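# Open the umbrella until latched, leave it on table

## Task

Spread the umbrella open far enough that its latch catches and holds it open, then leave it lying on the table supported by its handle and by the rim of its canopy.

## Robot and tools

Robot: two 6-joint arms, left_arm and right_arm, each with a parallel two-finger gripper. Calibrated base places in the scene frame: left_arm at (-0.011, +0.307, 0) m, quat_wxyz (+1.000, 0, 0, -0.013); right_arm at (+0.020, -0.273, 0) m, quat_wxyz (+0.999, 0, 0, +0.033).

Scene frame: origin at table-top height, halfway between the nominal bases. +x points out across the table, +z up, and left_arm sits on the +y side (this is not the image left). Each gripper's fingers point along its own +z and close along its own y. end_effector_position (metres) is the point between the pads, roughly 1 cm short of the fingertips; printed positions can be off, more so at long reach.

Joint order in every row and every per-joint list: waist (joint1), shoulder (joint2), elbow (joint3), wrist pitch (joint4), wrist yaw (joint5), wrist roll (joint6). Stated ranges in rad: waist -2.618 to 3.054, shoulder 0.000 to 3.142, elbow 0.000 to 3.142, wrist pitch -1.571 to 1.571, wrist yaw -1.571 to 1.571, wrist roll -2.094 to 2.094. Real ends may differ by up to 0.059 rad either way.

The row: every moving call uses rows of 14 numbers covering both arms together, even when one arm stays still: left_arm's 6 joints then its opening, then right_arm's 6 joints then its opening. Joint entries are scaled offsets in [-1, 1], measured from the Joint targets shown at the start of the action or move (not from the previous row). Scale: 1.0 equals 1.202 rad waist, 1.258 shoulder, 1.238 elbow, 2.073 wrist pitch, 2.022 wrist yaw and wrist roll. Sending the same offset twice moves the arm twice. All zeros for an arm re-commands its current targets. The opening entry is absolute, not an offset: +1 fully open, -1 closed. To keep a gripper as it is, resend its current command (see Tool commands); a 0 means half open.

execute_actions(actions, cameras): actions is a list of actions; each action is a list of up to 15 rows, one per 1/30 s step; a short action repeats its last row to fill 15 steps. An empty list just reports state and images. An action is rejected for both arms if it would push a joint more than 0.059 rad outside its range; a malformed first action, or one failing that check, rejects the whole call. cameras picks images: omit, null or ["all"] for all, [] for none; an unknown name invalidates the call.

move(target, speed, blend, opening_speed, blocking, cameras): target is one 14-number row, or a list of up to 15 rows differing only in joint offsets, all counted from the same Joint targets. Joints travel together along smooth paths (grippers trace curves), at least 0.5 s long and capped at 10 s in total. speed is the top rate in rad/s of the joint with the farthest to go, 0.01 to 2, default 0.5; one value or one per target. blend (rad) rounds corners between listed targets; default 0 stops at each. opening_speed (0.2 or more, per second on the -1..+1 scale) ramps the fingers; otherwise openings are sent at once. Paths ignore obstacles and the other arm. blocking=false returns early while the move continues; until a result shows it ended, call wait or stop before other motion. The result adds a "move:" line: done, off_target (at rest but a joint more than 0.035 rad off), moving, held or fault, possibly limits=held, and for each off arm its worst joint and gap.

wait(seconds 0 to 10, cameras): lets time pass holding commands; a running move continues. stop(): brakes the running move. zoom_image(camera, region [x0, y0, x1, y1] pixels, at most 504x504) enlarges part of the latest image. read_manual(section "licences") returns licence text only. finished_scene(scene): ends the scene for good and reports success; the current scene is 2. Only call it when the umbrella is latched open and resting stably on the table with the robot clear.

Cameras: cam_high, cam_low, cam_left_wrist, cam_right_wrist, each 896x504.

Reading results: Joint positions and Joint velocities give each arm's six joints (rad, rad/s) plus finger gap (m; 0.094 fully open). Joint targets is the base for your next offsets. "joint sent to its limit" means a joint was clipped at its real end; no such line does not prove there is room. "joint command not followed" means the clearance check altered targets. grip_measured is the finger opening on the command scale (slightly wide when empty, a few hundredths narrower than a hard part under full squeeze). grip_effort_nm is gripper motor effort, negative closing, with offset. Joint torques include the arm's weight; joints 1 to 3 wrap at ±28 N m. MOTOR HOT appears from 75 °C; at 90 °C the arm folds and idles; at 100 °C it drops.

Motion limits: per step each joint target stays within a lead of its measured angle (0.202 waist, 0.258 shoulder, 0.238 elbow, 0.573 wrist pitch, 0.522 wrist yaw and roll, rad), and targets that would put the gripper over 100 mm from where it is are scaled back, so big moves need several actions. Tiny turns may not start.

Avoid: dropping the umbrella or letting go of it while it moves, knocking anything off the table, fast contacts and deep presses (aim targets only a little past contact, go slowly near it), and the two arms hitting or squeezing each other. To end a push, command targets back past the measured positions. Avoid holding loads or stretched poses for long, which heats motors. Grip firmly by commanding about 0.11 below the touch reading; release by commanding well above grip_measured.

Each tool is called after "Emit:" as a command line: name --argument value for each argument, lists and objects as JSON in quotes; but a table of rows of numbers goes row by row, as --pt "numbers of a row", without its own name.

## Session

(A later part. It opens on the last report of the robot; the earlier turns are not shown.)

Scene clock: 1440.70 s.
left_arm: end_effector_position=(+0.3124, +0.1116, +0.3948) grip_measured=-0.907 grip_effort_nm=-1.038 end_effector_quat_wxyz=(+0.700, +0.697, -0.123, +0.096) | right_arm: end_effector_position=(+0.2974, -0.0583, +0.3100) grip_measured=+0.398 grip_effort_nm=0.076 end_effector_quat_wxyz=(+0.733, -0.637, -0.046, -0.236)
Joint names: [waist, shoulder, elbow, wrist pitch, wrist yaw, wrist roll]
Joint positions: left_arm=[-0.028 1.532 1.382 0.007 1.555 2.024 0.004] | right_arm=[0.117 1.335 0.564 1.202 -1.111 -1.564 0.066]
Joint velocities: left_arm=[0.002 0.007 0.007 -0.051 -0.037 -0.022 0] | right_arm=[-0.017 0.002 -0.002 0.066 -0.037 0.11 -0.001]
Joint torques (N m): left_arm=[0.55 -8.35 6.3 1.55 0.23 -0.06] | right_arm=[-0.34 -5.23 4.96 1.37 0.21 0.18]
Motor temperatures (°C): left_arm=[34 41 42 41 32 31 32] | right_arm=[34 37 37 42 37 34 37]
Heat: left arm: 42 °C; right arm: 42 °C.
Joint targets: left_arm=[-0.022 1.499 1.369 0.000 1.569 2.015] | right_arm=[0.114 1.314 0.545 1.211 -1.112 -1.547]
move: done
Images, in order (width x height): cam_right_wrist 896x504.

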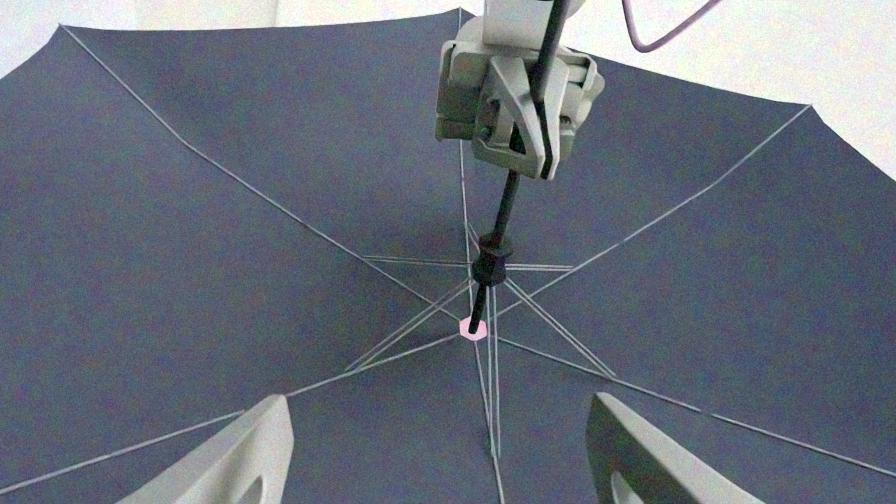

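Emit:
zoom_image --camera "cam_right_wrist" --region '[330, 150, 650, 400]'

Emit:
zoom_image --camera "cam_right_wrist" --region '[430, 120, 560, 350]'

Scaled by 1.575 from the camera's 896x504 image, which has a finer 1280x720 frame.

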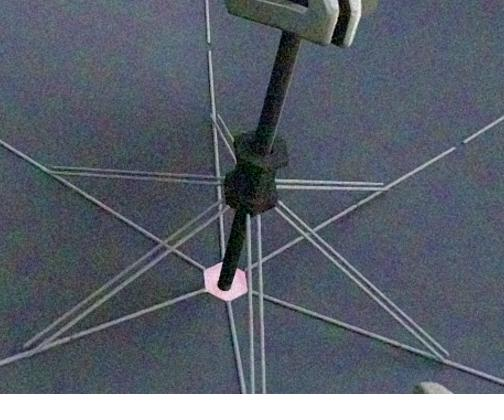

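Scaled by 2.191 from the camera's 896x504 image, which has a finer 1280x720 frame.

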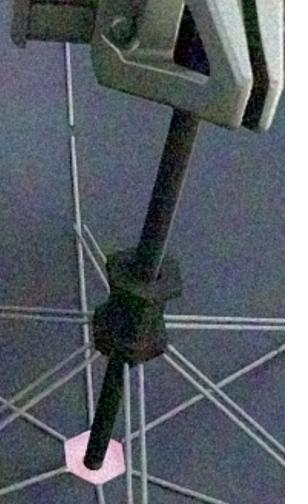

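Emit:
zoom_image --camera "cam_right_wrist" --region '[460, 170, 530, 300]'

Emit:
zoom_image --camera "cam_right_wrist" --region '[440, 280, 510, 360]'

Scaled by 3.877 from the camera's 896x504 image, which has a finer 1280x720 frame.

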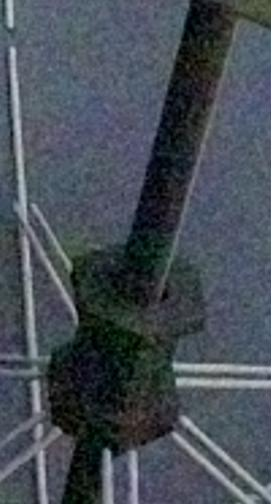

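Scaled by 6.300 from the camera's 896x504 image, which has a finer 1280x720 frame.

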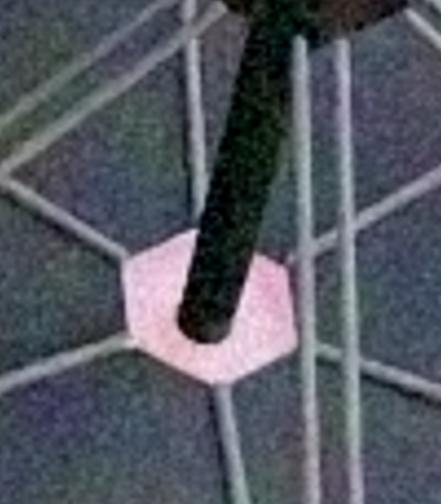

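Emit:
move --target '[-0.0025, 0.0342, -0.038, 0.0868, 0, 0.0074, -0.95, 0.2604, -0.4173, 0.122, -1.0, 0.0796, 0, 0.4]' --speed 0.9

Scene clock: 1520.40 s.
left_arm: end_effector_position=(+0.3130, +0.1116, +0.3912) grip_measured=-0.907 grip_effort_nm=-1.038 end_effector_quat_wxyz=(+0.694, +0.688, -0.165, +0.136) | right_arm: end_effector_position=(+0.1147, -0.0578, +0.1896) grip_measured=+0.398 grip_effort_nm=0.076 end_effector_quat_wxyz=(-0.448, +0.796, -0.327, -0.241)
Joint names: [waist, shoulder, elbow, wrist pitch, wrist yaw, wrist roll]
Joint positions: left_arm=[-0.028 1.532 1.335 0.169 1.559 2.027 0.004] | right_arm=[0.422 0.798 0.662 -0.838 -0.948 -1.561 0.066]
Joint velocities: left_arm=[-0.017 0.002 0.002 -0.037 -0.007 -0.095 0] | right_arm=[-0.022 -0.002 0.012 -0.007 0.037 0.007 -0.001]
Joint torques (N m): left_arm=[0.32 -5.09 6.28 1.72 0.11 0.07] | right_arm=[0.51 -1.02 10.1 0.96 -0.48 0.15]
Motor temperatures (°C): left_arm=[34 40 42 41 32 31 33] | right_arm=[34 36 35 40 36 34 35]
Heat: left arm: 42 °C; right arm: 40 °C.
Joint targets: left_arm=[-0.025 1.542 1.322 0.180 1.569 2.030] | right_arm=[0.427 0.789 0.696 -0.862 -0.951 -1.548]
move: done

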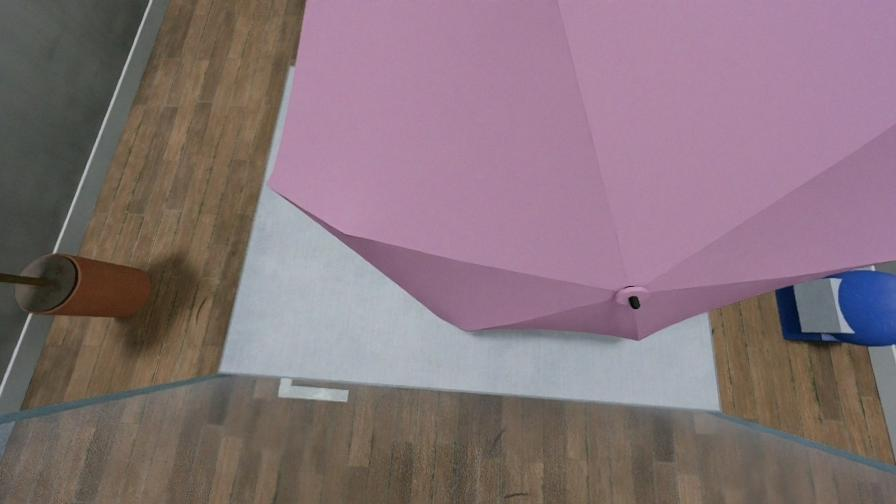

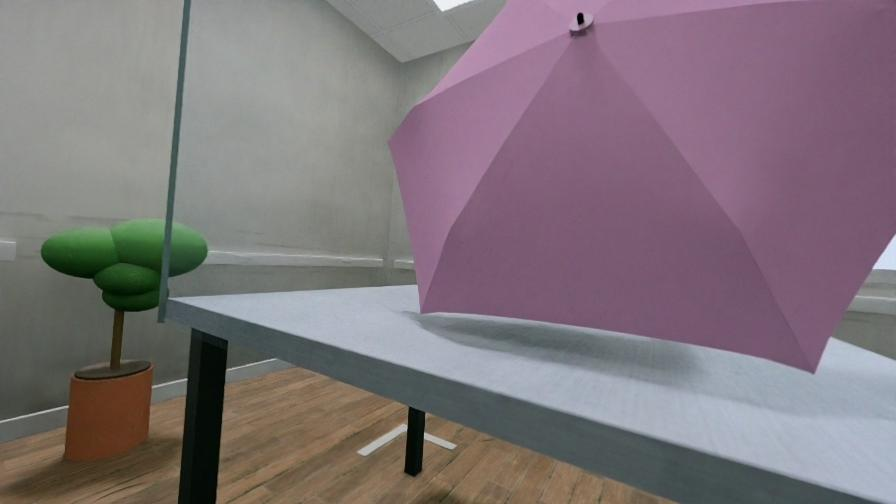

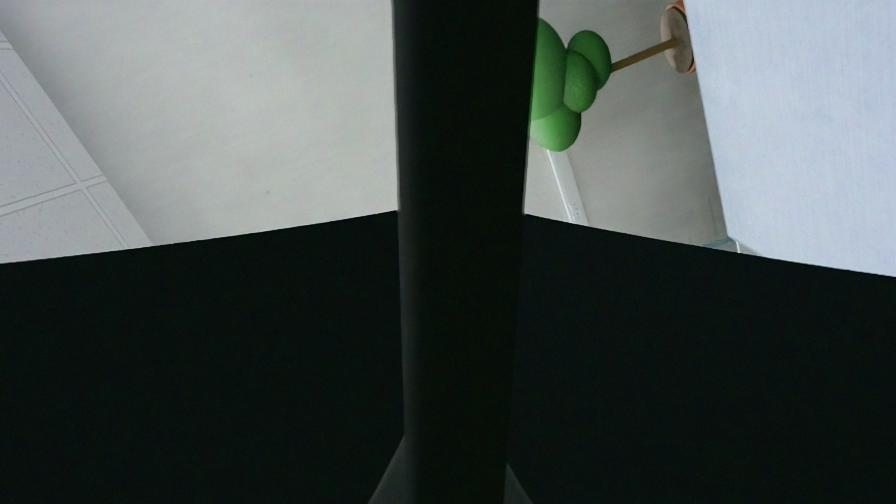

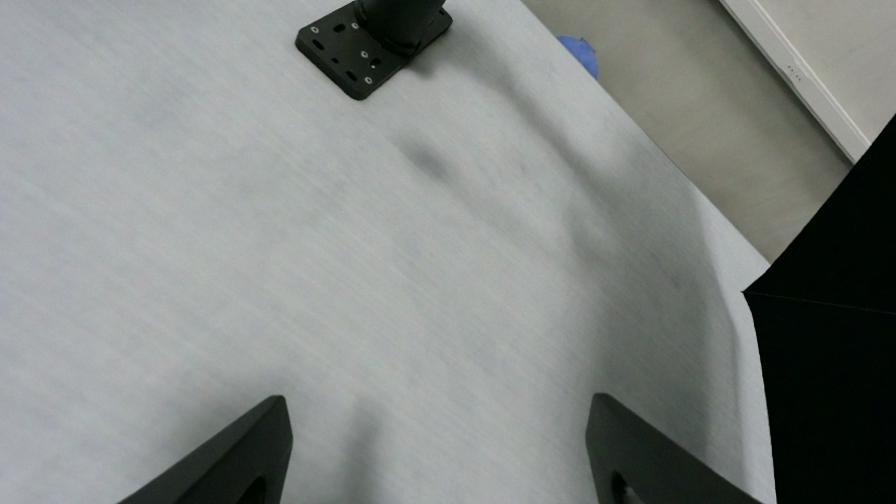

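Emit:
move --pt "0 0.0079 -0.126 0.1399 0 0.0074 -0.95 0 0 0 0 0 0 0.4" --pt "0 0.0541 -0.2569 0.3063 0 0.0148 -0.95 0 0 0 0 0 0 0.4" --speed 0.35 --blend 0.05

Scene clock: 1525.20 s.
left_arm: end_effector_position=(+0.3139, +0.1115, +0.3115) grip_measured=-0.908 grip_effort_nm=-1.038 end_effector_quat_wxyz=(+0.671, +0.658, -0.259, +0.225) | right_arm: end_effector_position=(+0.1146, -0.0579, +0.1894) grip_measured=+0.398 grip_effort_nm=0.085 end_effector_quat_wxyz=(-0.447, +0.796, -0.328, -0.242)
Joint names: [waist, shoulder, elbow, wrist pitch, wrist yaw, wrist roll]
Joint positions: left_arm=[-0.028 1.603 1.015 0.801 1.568 2.057 0.004] | right_arm=[0.422 0.798 0.662 -0.839 -0.948 -1.561 0.066]
Joint velocities: left_arm=[0.002 0.002 -0.022 0.007 -0.11 -0.037 0] | right_arm=[0.007 0.022 0.017 0.022 0.037 -0.022 0]
Joint torques (N m): left_arm=[0.32 -5.56 6.05 1.64 -0.12 0.08] | right_arm=[0.57 -0.99 10.09 0.97 -0.47 0.15]
Motor temperatures (°C): left_arm=[34 40 42 41 32 31 33] | right_arm=[34 36 36 40 36 34 35]
Heat: left arm: 42 °C; right arm: 40 °C.
Joint targets: left_arm=[-0.025 1.610 1.004 0.815 1.569 2.060] | right_arm=[0.427 0.789 0.696 -0.862 -0.951 -1.547]
move: done

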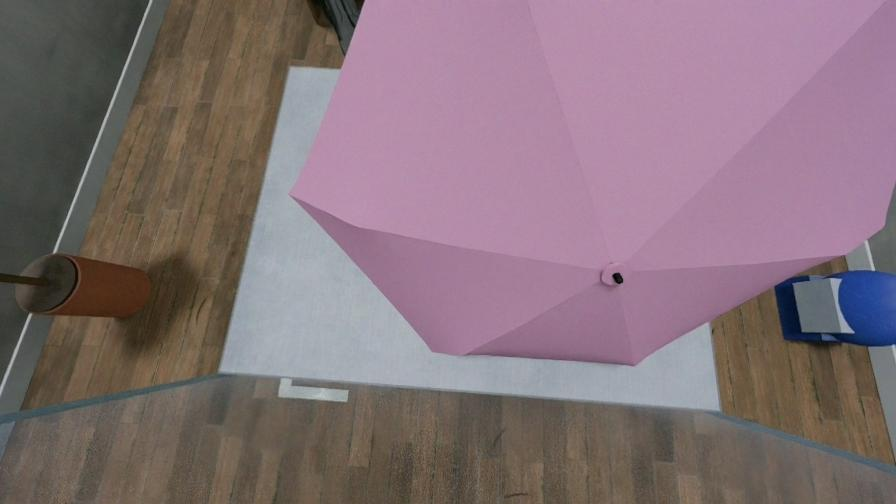

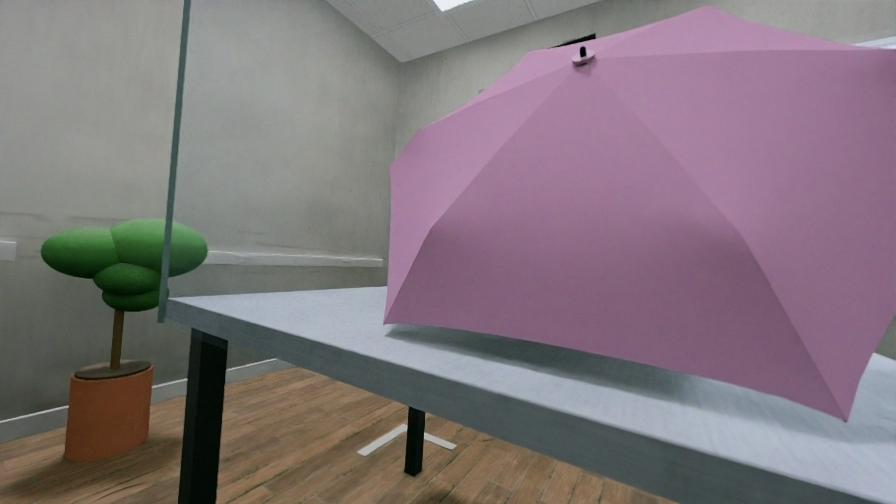

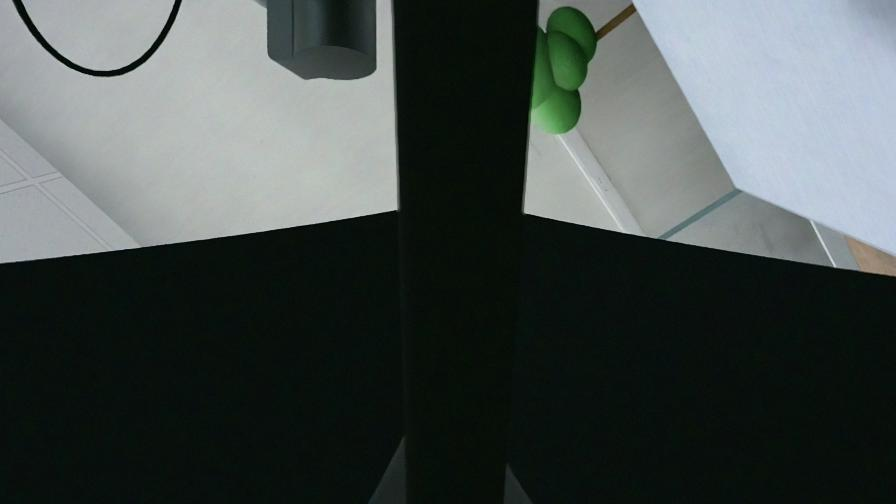

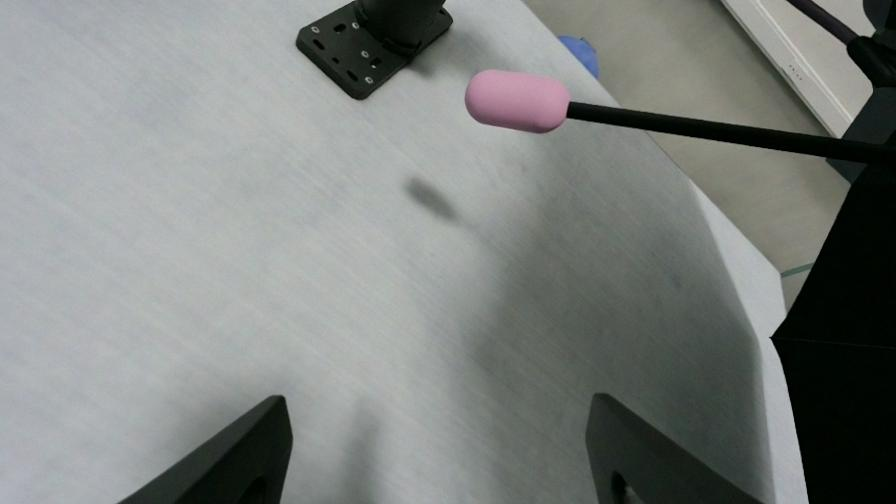

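Emit:
move --target '[0.002, 0.0986, -0.0921, 0.1606, 0, 0.0049, -0.95, 0, 0, 0, 0, 0, 0, 0.4]' --speed 0.25

Scene clock: 1532.07 s.
left_arm: end_effector_position=(+0.3174, +0.1113, +0.2628) grip_measured=-0.908 grip_effort_nm=-1.038 end_effector_quat_wxyz=(+0.657, +0.642, -0.296, +0.263) | right_arm: end_effector_position=(+0.1146, -0.0580, +0.1894) grip_measured=+0.398 grip_effort_nm=0.090 end_effector_quat_wxyz=(-0.447, +0.796, -0.328, -0.242)
Joint names: [waist, shoulder, elbow, wrist pitch, wrist yaw, wrist roll]
Joint positions: left_arm=[-0.028 1.723 0.902 1.134 1.568 2.072 0.004] | right_arm=[0.422 0.798 0.662 -0.839 -0.948 -1.561 0.066]
Joint velocities: left_arm=[0.002 -0.012 -0.017 -0.022 0.007 0.022 0] | right_arm=[-0.017 -0.007 -0.002 -0.066 -0.037 -0.007 0]
Joint torques (N m): left_arm=[0.53 -5.71 5.27 1.56 -0.17 0.03] | right_arm=[0.53 -1.05 10.1 0.96 -0.47 0.14]
Motor temperatures (°C): left_arm=[34 40 42 41 32 31 33] | right_arm=[34 35 36 40 36 34 35]
Heat: left arm: 42 °C; right arm: 40 °C.
Joint targets: left_arm=[-0.023 1.734 0.890 1.148 1.569 2.070] | right_arm=[0.427 0.789 0.696 -0.862 -0.951 -1.547]
move: done

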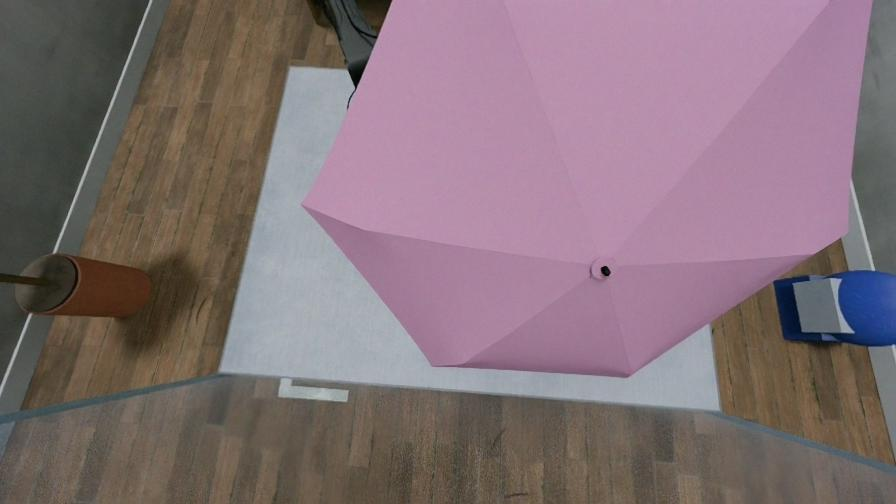

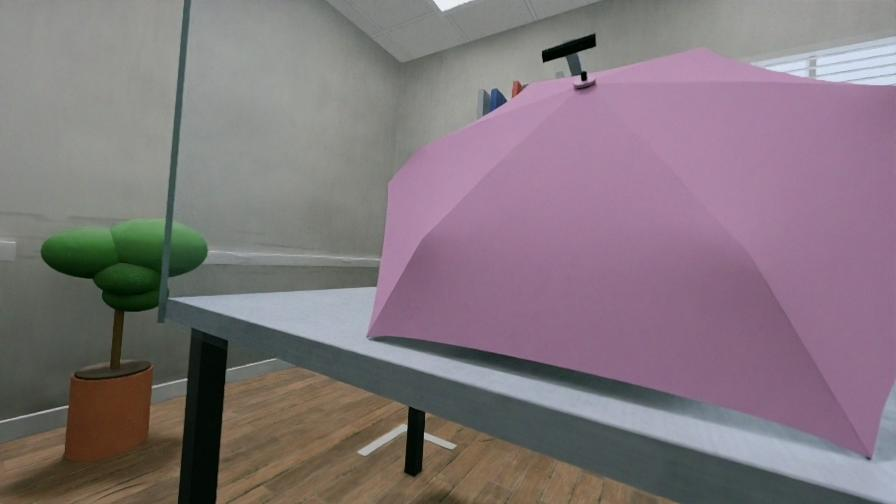

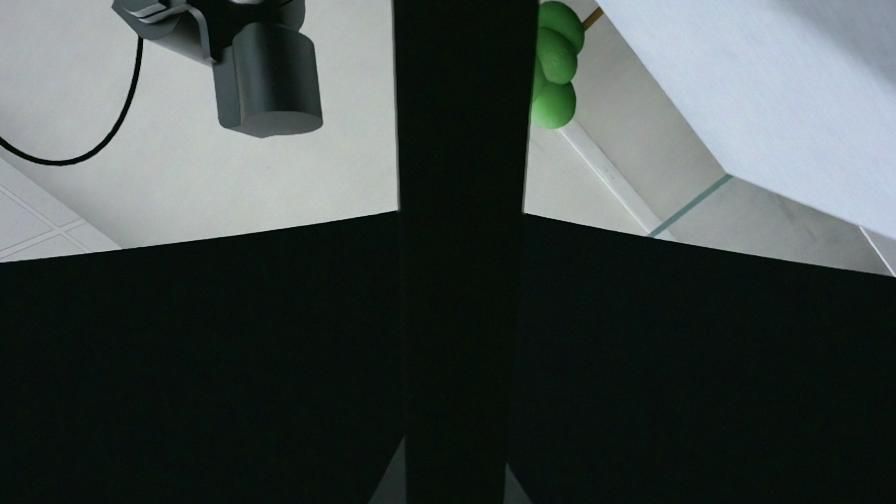

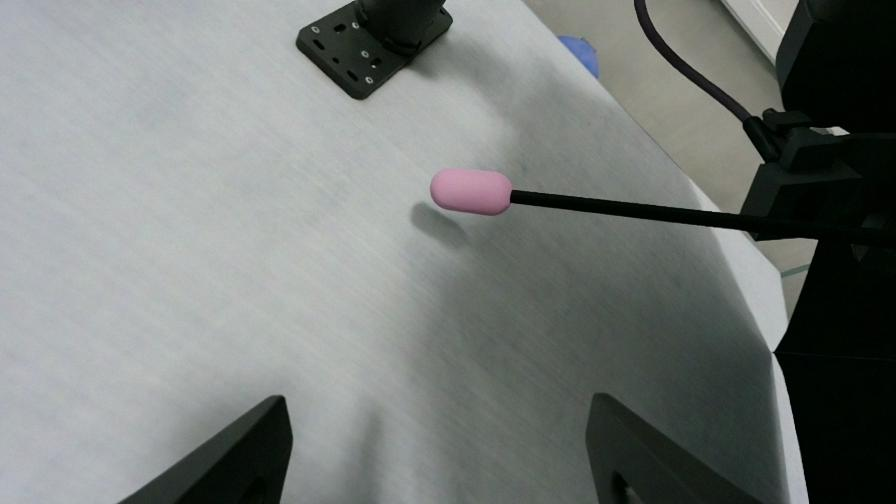

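Emit:
execute_actions --actions '[]'

Scene clock: 1539.00 s.
left_arm: end_effector_position=(+0.3174, +0.1113, +0.2629) grip_measured=-0.908 grip_effort_nm=-1.038 end_effector_quat_wxyz=(+0.657, +0.642, -0.296, +0.263) | right_arm: end_effector_position=(+0.1146, -0.0580, +0.1893) grip_measured=+0.398 grip_effort_nm=0.081 end_effector_quat_wxyz=(-0.447, +0.796, -0.328, -0.242)
Joint names: [waist, shoulder, elbow, wrist pitch, wrist yaw, wrist roll]
Joint positions: left_arm=[-0.028 1.723 0.902 1.134 1.568 2.072 0.004] | right_arm=[0.422 0.798 0.662 -0.839 -0.948 -1.561 0.066]
Joint velocities: left_arm=[-0.002 -0.007 0.002 -0.007 0.037 -0.081 0] | right_arm=[0.002 -0.002 0.007 0.066 -0.037 -0.037 -0.001]
Joint torques (N m): left_arm=[0.53 -5.72 5.27 1.57 -0.18 0.02] | right_arm=[0.5 -1.05 10.11 0.97 -0.48 0.16]
Motor temperatures (°C): left_arm=[34 40 41 42 32 31 33] | right_arm=[34 35 36 39 36 34 35]
Heat: left arm: 42 °C; right arm: 39 °C.
Joint targets: left_arm=[-0.023 1.734 0.890 1.148 1.569 2.070] | right_arm=[0.427 0.789 0.696 -0.862 -0.951 -1.547]
Tool commands: left_gripper/opening=-0.95 right_gripper/opening=+0.4

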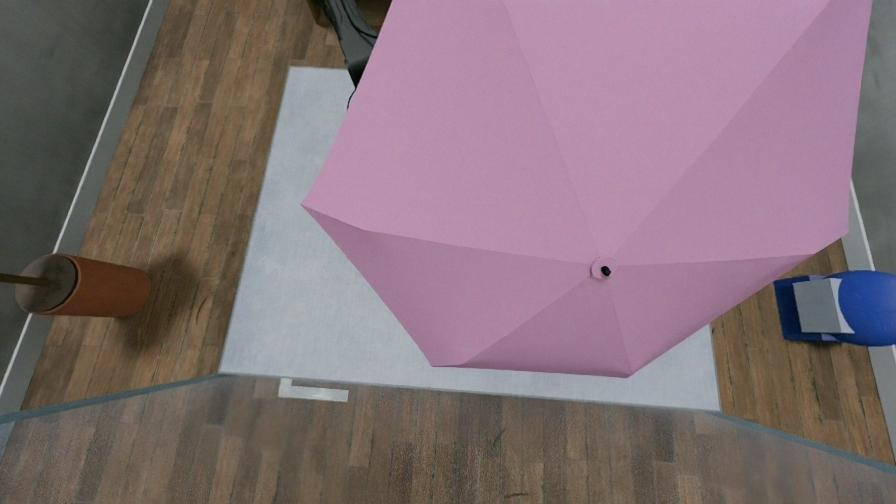

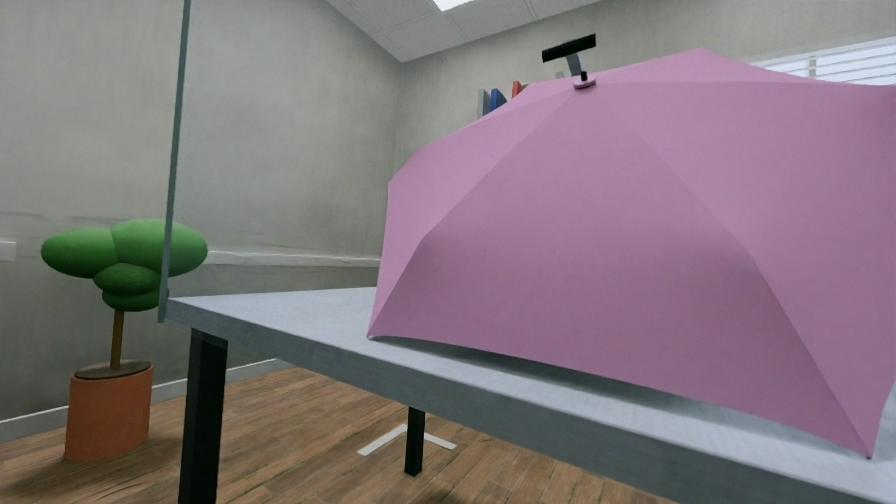

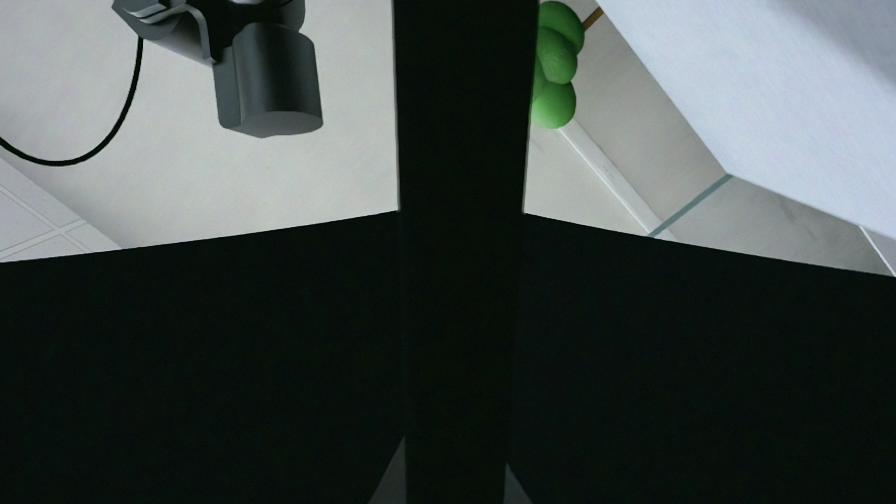

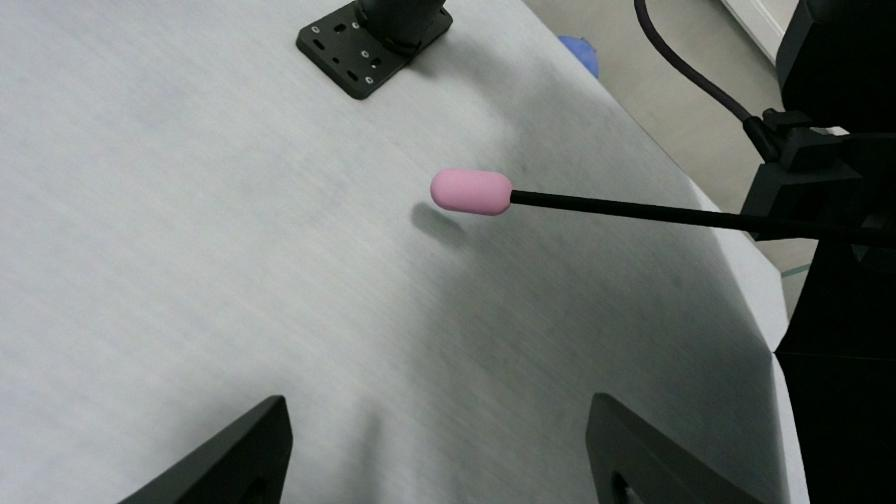

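Emit:
move --target '[0.00333, 0.058, -0.0372, 0.0666, 0, 0, -0.95, 0, 0, 0, 0, 0, 0, 0.4]' --speed 0.15 --cameras '["cam_high", "cam_low", "cam_right_wrist"]'

Scene clock: 1541.40 s.
left_arm: end_effector_position=(+0.3173, +0.1114, +0.2399) grip_measured=-0.908 grip_effort_nm=-1.033 end_effector_quat_wxyz=(+0.649, +0.633, -0.315, +0.282) | right_arm: end_effector_position=(+0.1146, -0.0580, +0.1893) grip_measured=+0.398 grip_effort_nm=0.085 end_effector_quat_wxyz=(-0.447, +0.796, -0.328, -0.242)
Joint names: [waist, shoulder, elbow, wrist pitch, wrist yaw, wrist roll]
Joint positions: left_arm=[-0.028 1.792 0.858 1.291 1.568 2.084 0.004] | right_arm=[0.422 0.798 0.662 -0.839 -0.948 -1.561 0.066]
Joint velocities: left_arm=[0.002 -0.012 -0.012 0.022 -0.022 -0.066 0] | right_arm=[-0.022 -0.002 -0.007 0.022 0.037 -0.022 0.001]
Joint torques (N m): left_arm=[0.87 -5.6 4.62 1.35 -0.2 -0.11] | right_arm=[0.49 -0.98 10.15 0.98 -0.47 0.15]
Motor temperatures (°C): left_arm=[34 40 41 41 32 31 33] | right_arm=[34 35 36 39 36 34 35]
Heat: left arm: 41 °C; right arm: 39 °C.
Joint targets: left_arm=[-0.019 1.807 0.844 1.286 1.569 2.070] | right_arm=[0.427 0.789 0.696 -0.862 -0.951 -1.548]
move: done
Images, in order (width x height): cam_high 896x504, cam_low 896x504, cam_right_wrist 896x504.

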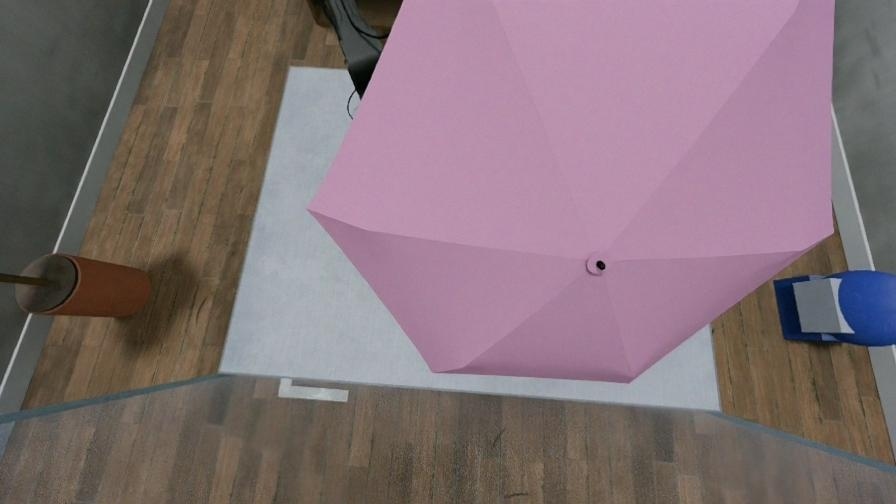

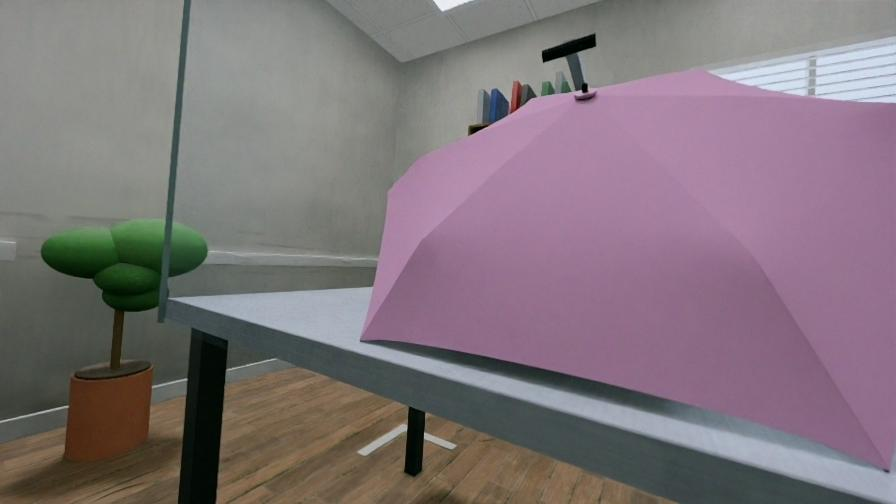

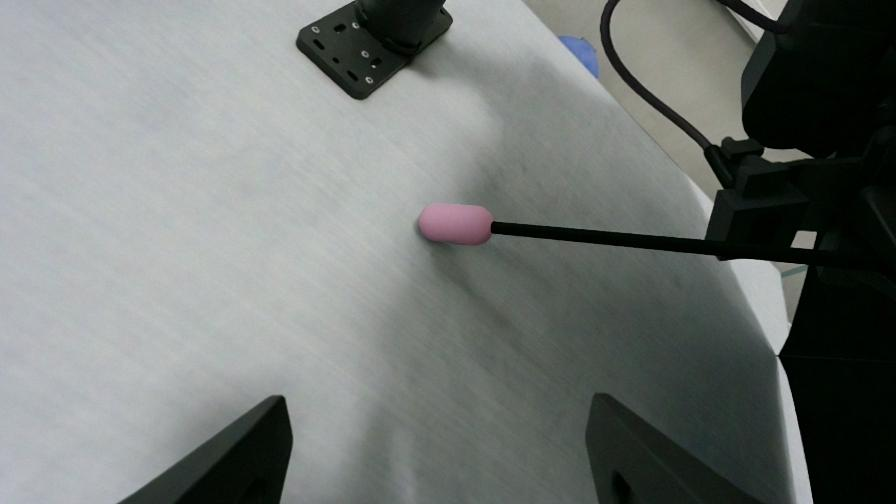

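Emit:
zoom_image --camera "cam_low" --region '[330, 300, 530, 420]'

Emit:
zoom_image --camera "cam_low" --region '[740, 380, 896, 504]'

Emit:
zoom_image --camera "cam_right_wrist" --region '[370, 150, 570, 290]'

Scaled by 2.520 from the camera's 896x504 image, which has a finer 1280x720 frame.

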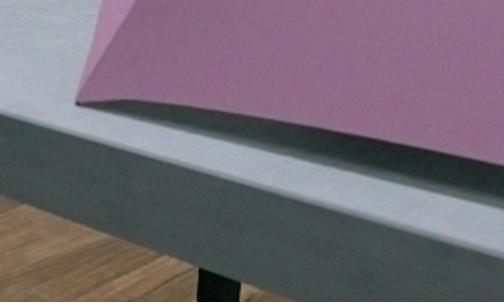

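Scaled by 3.231 from the camera's 896x504 image, which has a finer 1280x720 frame.

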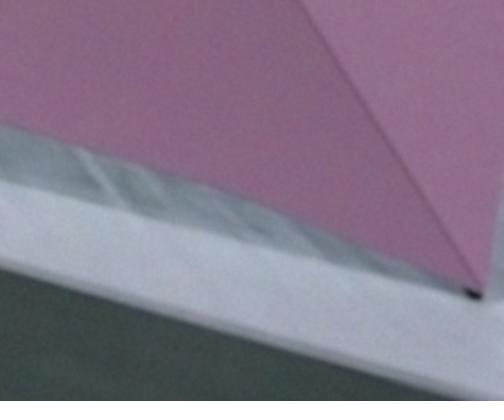

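Scaled by 2.520 from the camera's 896x504 image, which has a finer 1280x720 frame.

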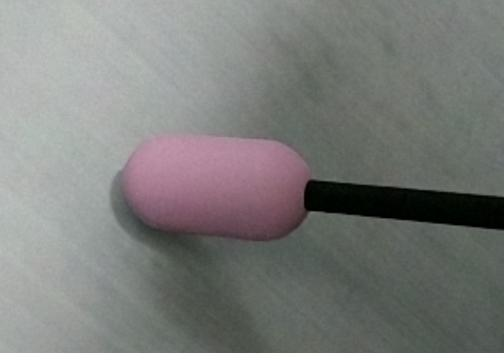

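Emit:
move --target '[0, 0.0173, -0.0105, 0.0168, 0, 0, -0.95, 0, 0, 0, 0, 0, 0, 0.4]' --speed 0.1 --cameras '["cam_high", "cam_low", "cam_right_wrist"]'

Scene clock: 1571.30 s.
left_arm: end_effector_position=(+0.3172, +0.1114, +0.2367) grip_measured=-0.908 grip_effort_nm=-1.043 end_effector_quat_wxyz=(+0.647, +0.631, -0.318, +0.286) | right_arm: end_effector_position=(+0.1146, -0.0580, +0.1893) grip_measured=+0.398 grip_effort_nm=0.081 end_effector_quat_wxyz=(-0.447, +0.796, -0.328, -0.242)
Joint names: [waist, shoulder, elbow, wrist pitch, wrist yaw, wrist roll]
Joint positions: left_arm=[-0.028 1.805 0.853 1.33 1.568 2.076 0.004] | right_arm=[0.422 0.798 0.662 -0.839 -0.948 -1.561 0.066]
Joint velocities: left_arm=[0.002 -0.002 -0.007 -0.081 -0.007 -0.007 0] | right_arm=[0.002 -0.002 -0.012 -0.037 -0.022 0.037 0]
Joint torques (N m): left_arm=[0.85 -5.07 3.99 1.27 -0.21 0] | right_arm=[0.54 -1.05 10.13 0.97 -0.46 0.14]
Motor temperatures (°C): left_arm=[34 40 41 41 32 31 33] | right_arm=[34 35 36 39 35 34 35]
Heat: left arm: 41 °C; right arm: 39 °C.
Joint targets: left_arm=[-0.019 1.829 0.831 1.321 1.569 2.069] | right_arm=[0.427 0.789 0.696 -0.862 -0.951 -1.548]
move: done
Images, in order (width x height): cam_high 896x504, cam_low 896x504, cam_right_wrist 896x504.

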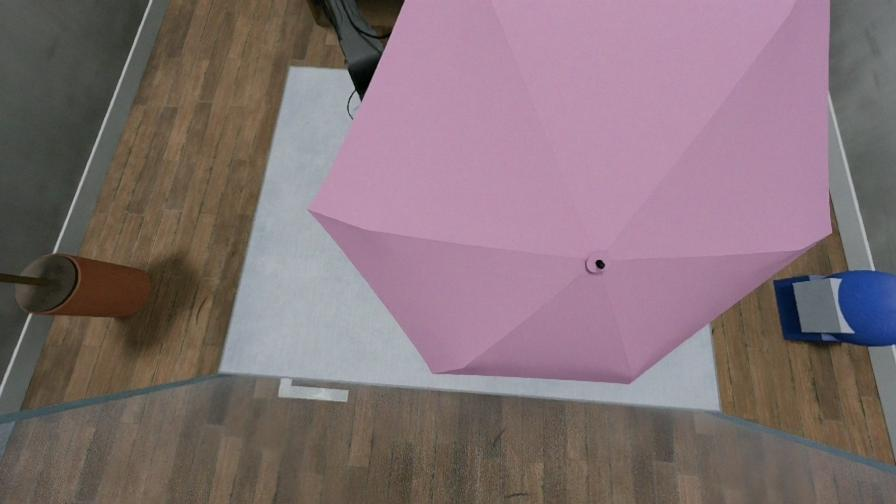

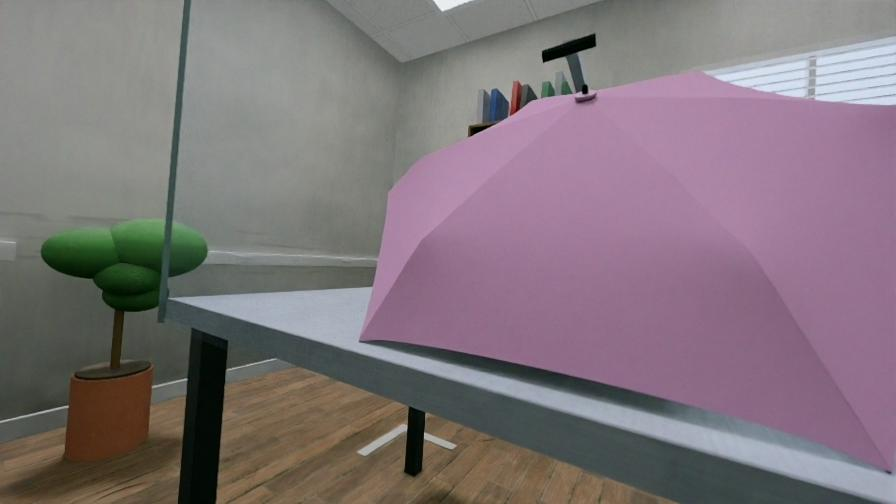

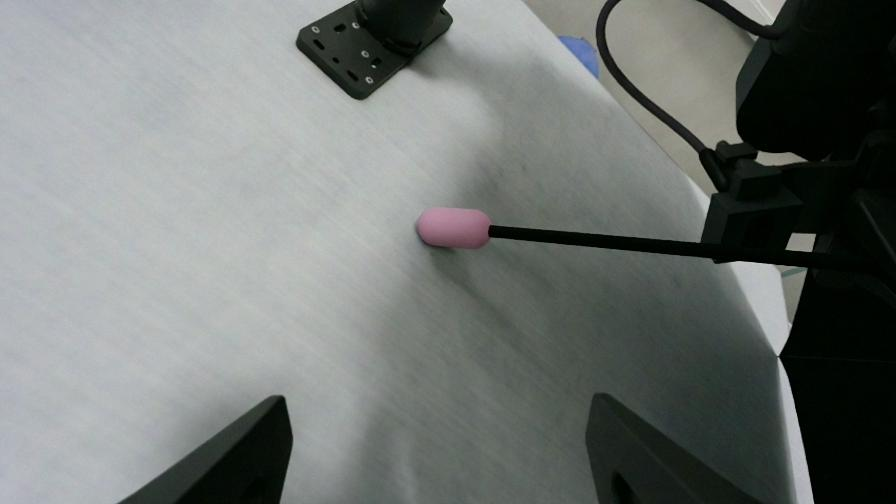

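Emit:
move --target '[0, 0.013, -0.0079, 0.0126, 0, 0, -0.95, 0, 0, 0, 0, 0, 0, 0.4]' --speed 0.1 --cameras '["cam_high", "cam_low", "cam_right_wrist"]'

Scene clock: 1576.83 s.
left_arm: end_effector_position=(+0.3173, +0.1114, +0.2363) grip_measured=-0.908 grip_effort_nm=-1.043 end_effector_quat_wxyz=(+0.647, +0.631, -0.318, +0.288) | right_arm: end_effector_position=(+0.1146, -0.0580, +0.1893) grip_measured=+0.398 grip_effort_nm=0.076 end_effector_quat_wxyz=(-0.447, +0.796, -0.328, -0.242)
Joint names: [waist, shoulder, elbow, wrist pitch, wrist yaw, wrist roll]
Joint positions: left_arm=[-0.028 1.812 0.851 1.361 1.566 2.057 0.004] | right_arm=[0.422 0.798 0.662 -0.839 -0.948 -1.561 0.066]
Joint velocities: left_arm=[0.007 -0.007 -0.012 0.022 -0.022 -0.066 0] | right_arm=[-0.012 -0.002 -0.002 -0.007 0.007 -0.051 -0.001]
Joint torques (N m): left_arm=[0.87 -4.4 3.32 1.18 -0.21 0.19] | right_arm=[0.53 -1.03 10.1 0.97 -0.46 0.16]
Motor temperatures (°C): left_arm=[34 39 41 40 32 31 33] | right_arm=[34 35 36 38 35 34 35]
Heat: left arm: 41 °C; right arm: 38 °C.
Joint targets: left_arm=[-0.019 1.845 0.821 1.347 1.569 2.070] | right_arm=[0.427 0.789 0.696 -0.862 -0.951 -1.548]
move: done
Images, in order (width x height): cam_high 896x504, cam_low 896x504, cam_right_wrist 896x504.

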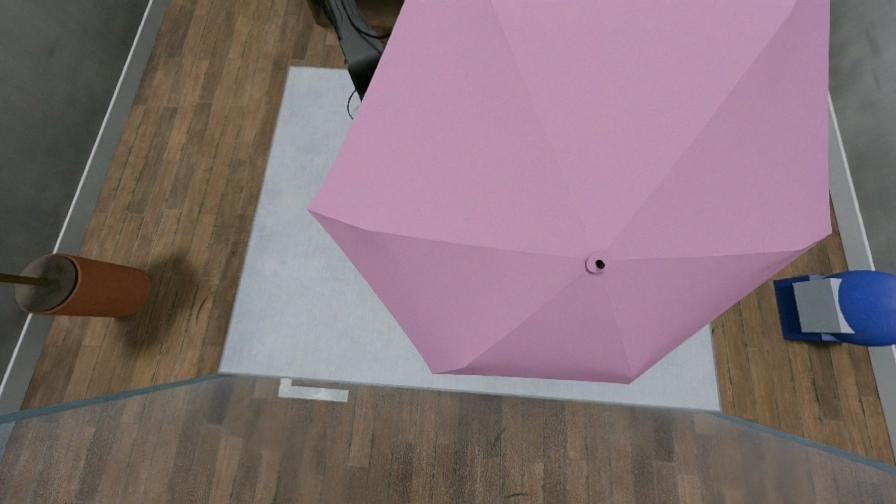

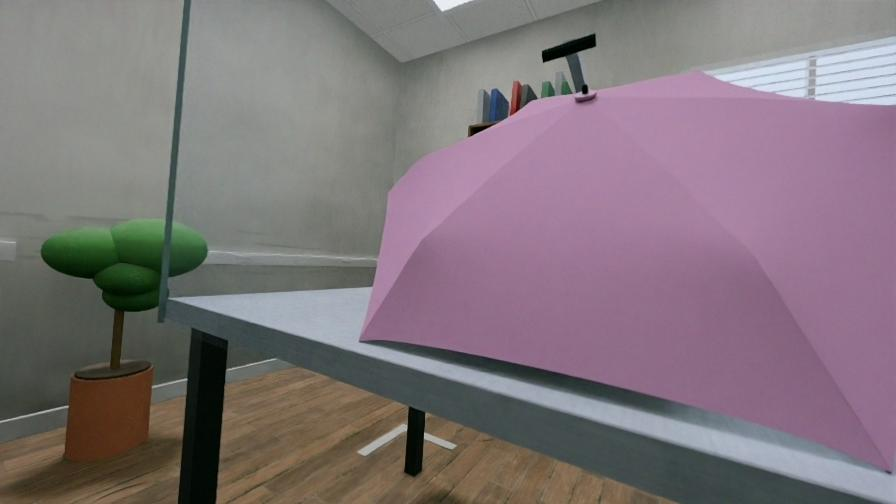

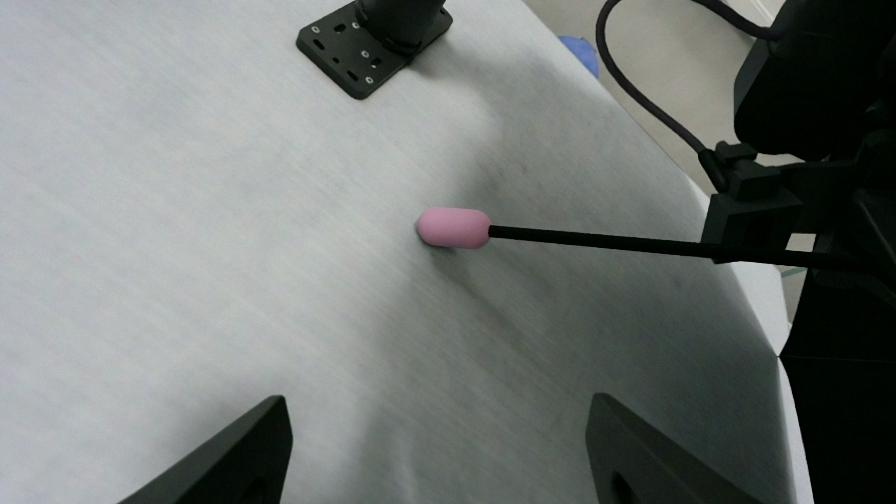

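Emit:
move --target '[0, -0.0159, 0.0105, 0, 0, 0, -0.95, 0, 0, 0, 0, 0, 0, 0.4]' --speed 0.1 --cameras '["cam_right_wrist"]'

Scene clock: 1584.43 s.
left_arm: end_effector_position=(+0.3173, +0.1114, +0.2362) grip_measured=-0.908 grip_effort_nm=-1.038 end_effector_quat_wxyz=(+0.647, +0.631, -0.318, +0.288) | right_arm: end_effector_position=(+0.1146, -0.0580, +0.1893) grip_measured=+0.398 grip_effort_nm=0.076 end_effector_quat_wxyz=(-0.447, +0.796, -0.328, -0.242)
Joint names: [waist, shoulder, elbow, wrist pitch, wrist yaw, wrist roll]
Joint positions: left_arm=[-0.028 1.812 0.851 1.361 1.566 2.057 0.004] | right_arm=[0.422 0.798 0.662 -0.839 -0.948 -1.561 0.066]
Joint velocities: left_arm=[-0.002 0.002 -0.007 0.022 -0.007 -0.081 0] | right_arm=[-0.007 0.017 -0.007 -0.022 -0.007 0.007 0.001]
Joint torques (N m): left_arm=[0.88 -5.81 4.33 1.2 -0.21 0.19] | right_arm=[0.51 -1.02 10.18 0.96 -0.48 0.14]
Motor temperatures (°C): left_arm=[34 39 41 40 32 31 33] | right_arm=[34 35 36 38 35 34 35]
Heat: left arm: 41 °C; right arm: 38 °C.
Joint targets: left_arm=[-0.019 1.825 0.834 1.347 1.569 2.069] | right_arm=[0.427 0.789 0.696 -0.862 -0.951 -1.548]
move: done
Images, in order (width x height): cam_right_wrist 896x504.

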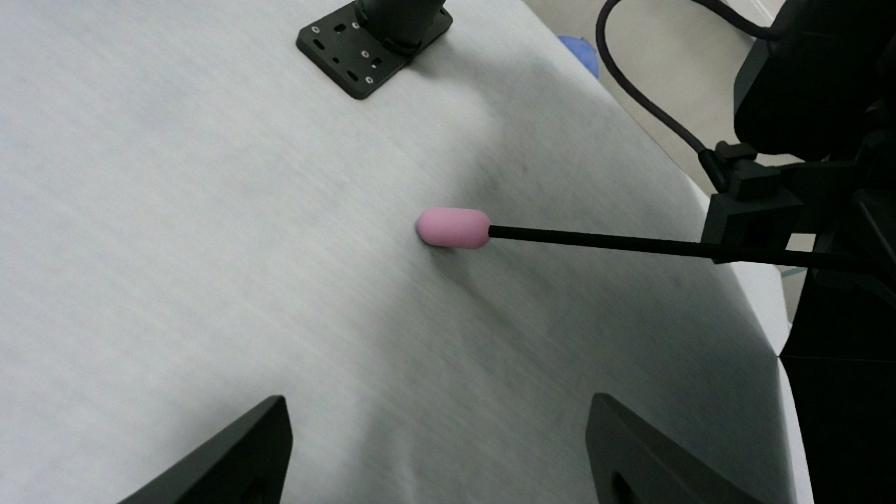

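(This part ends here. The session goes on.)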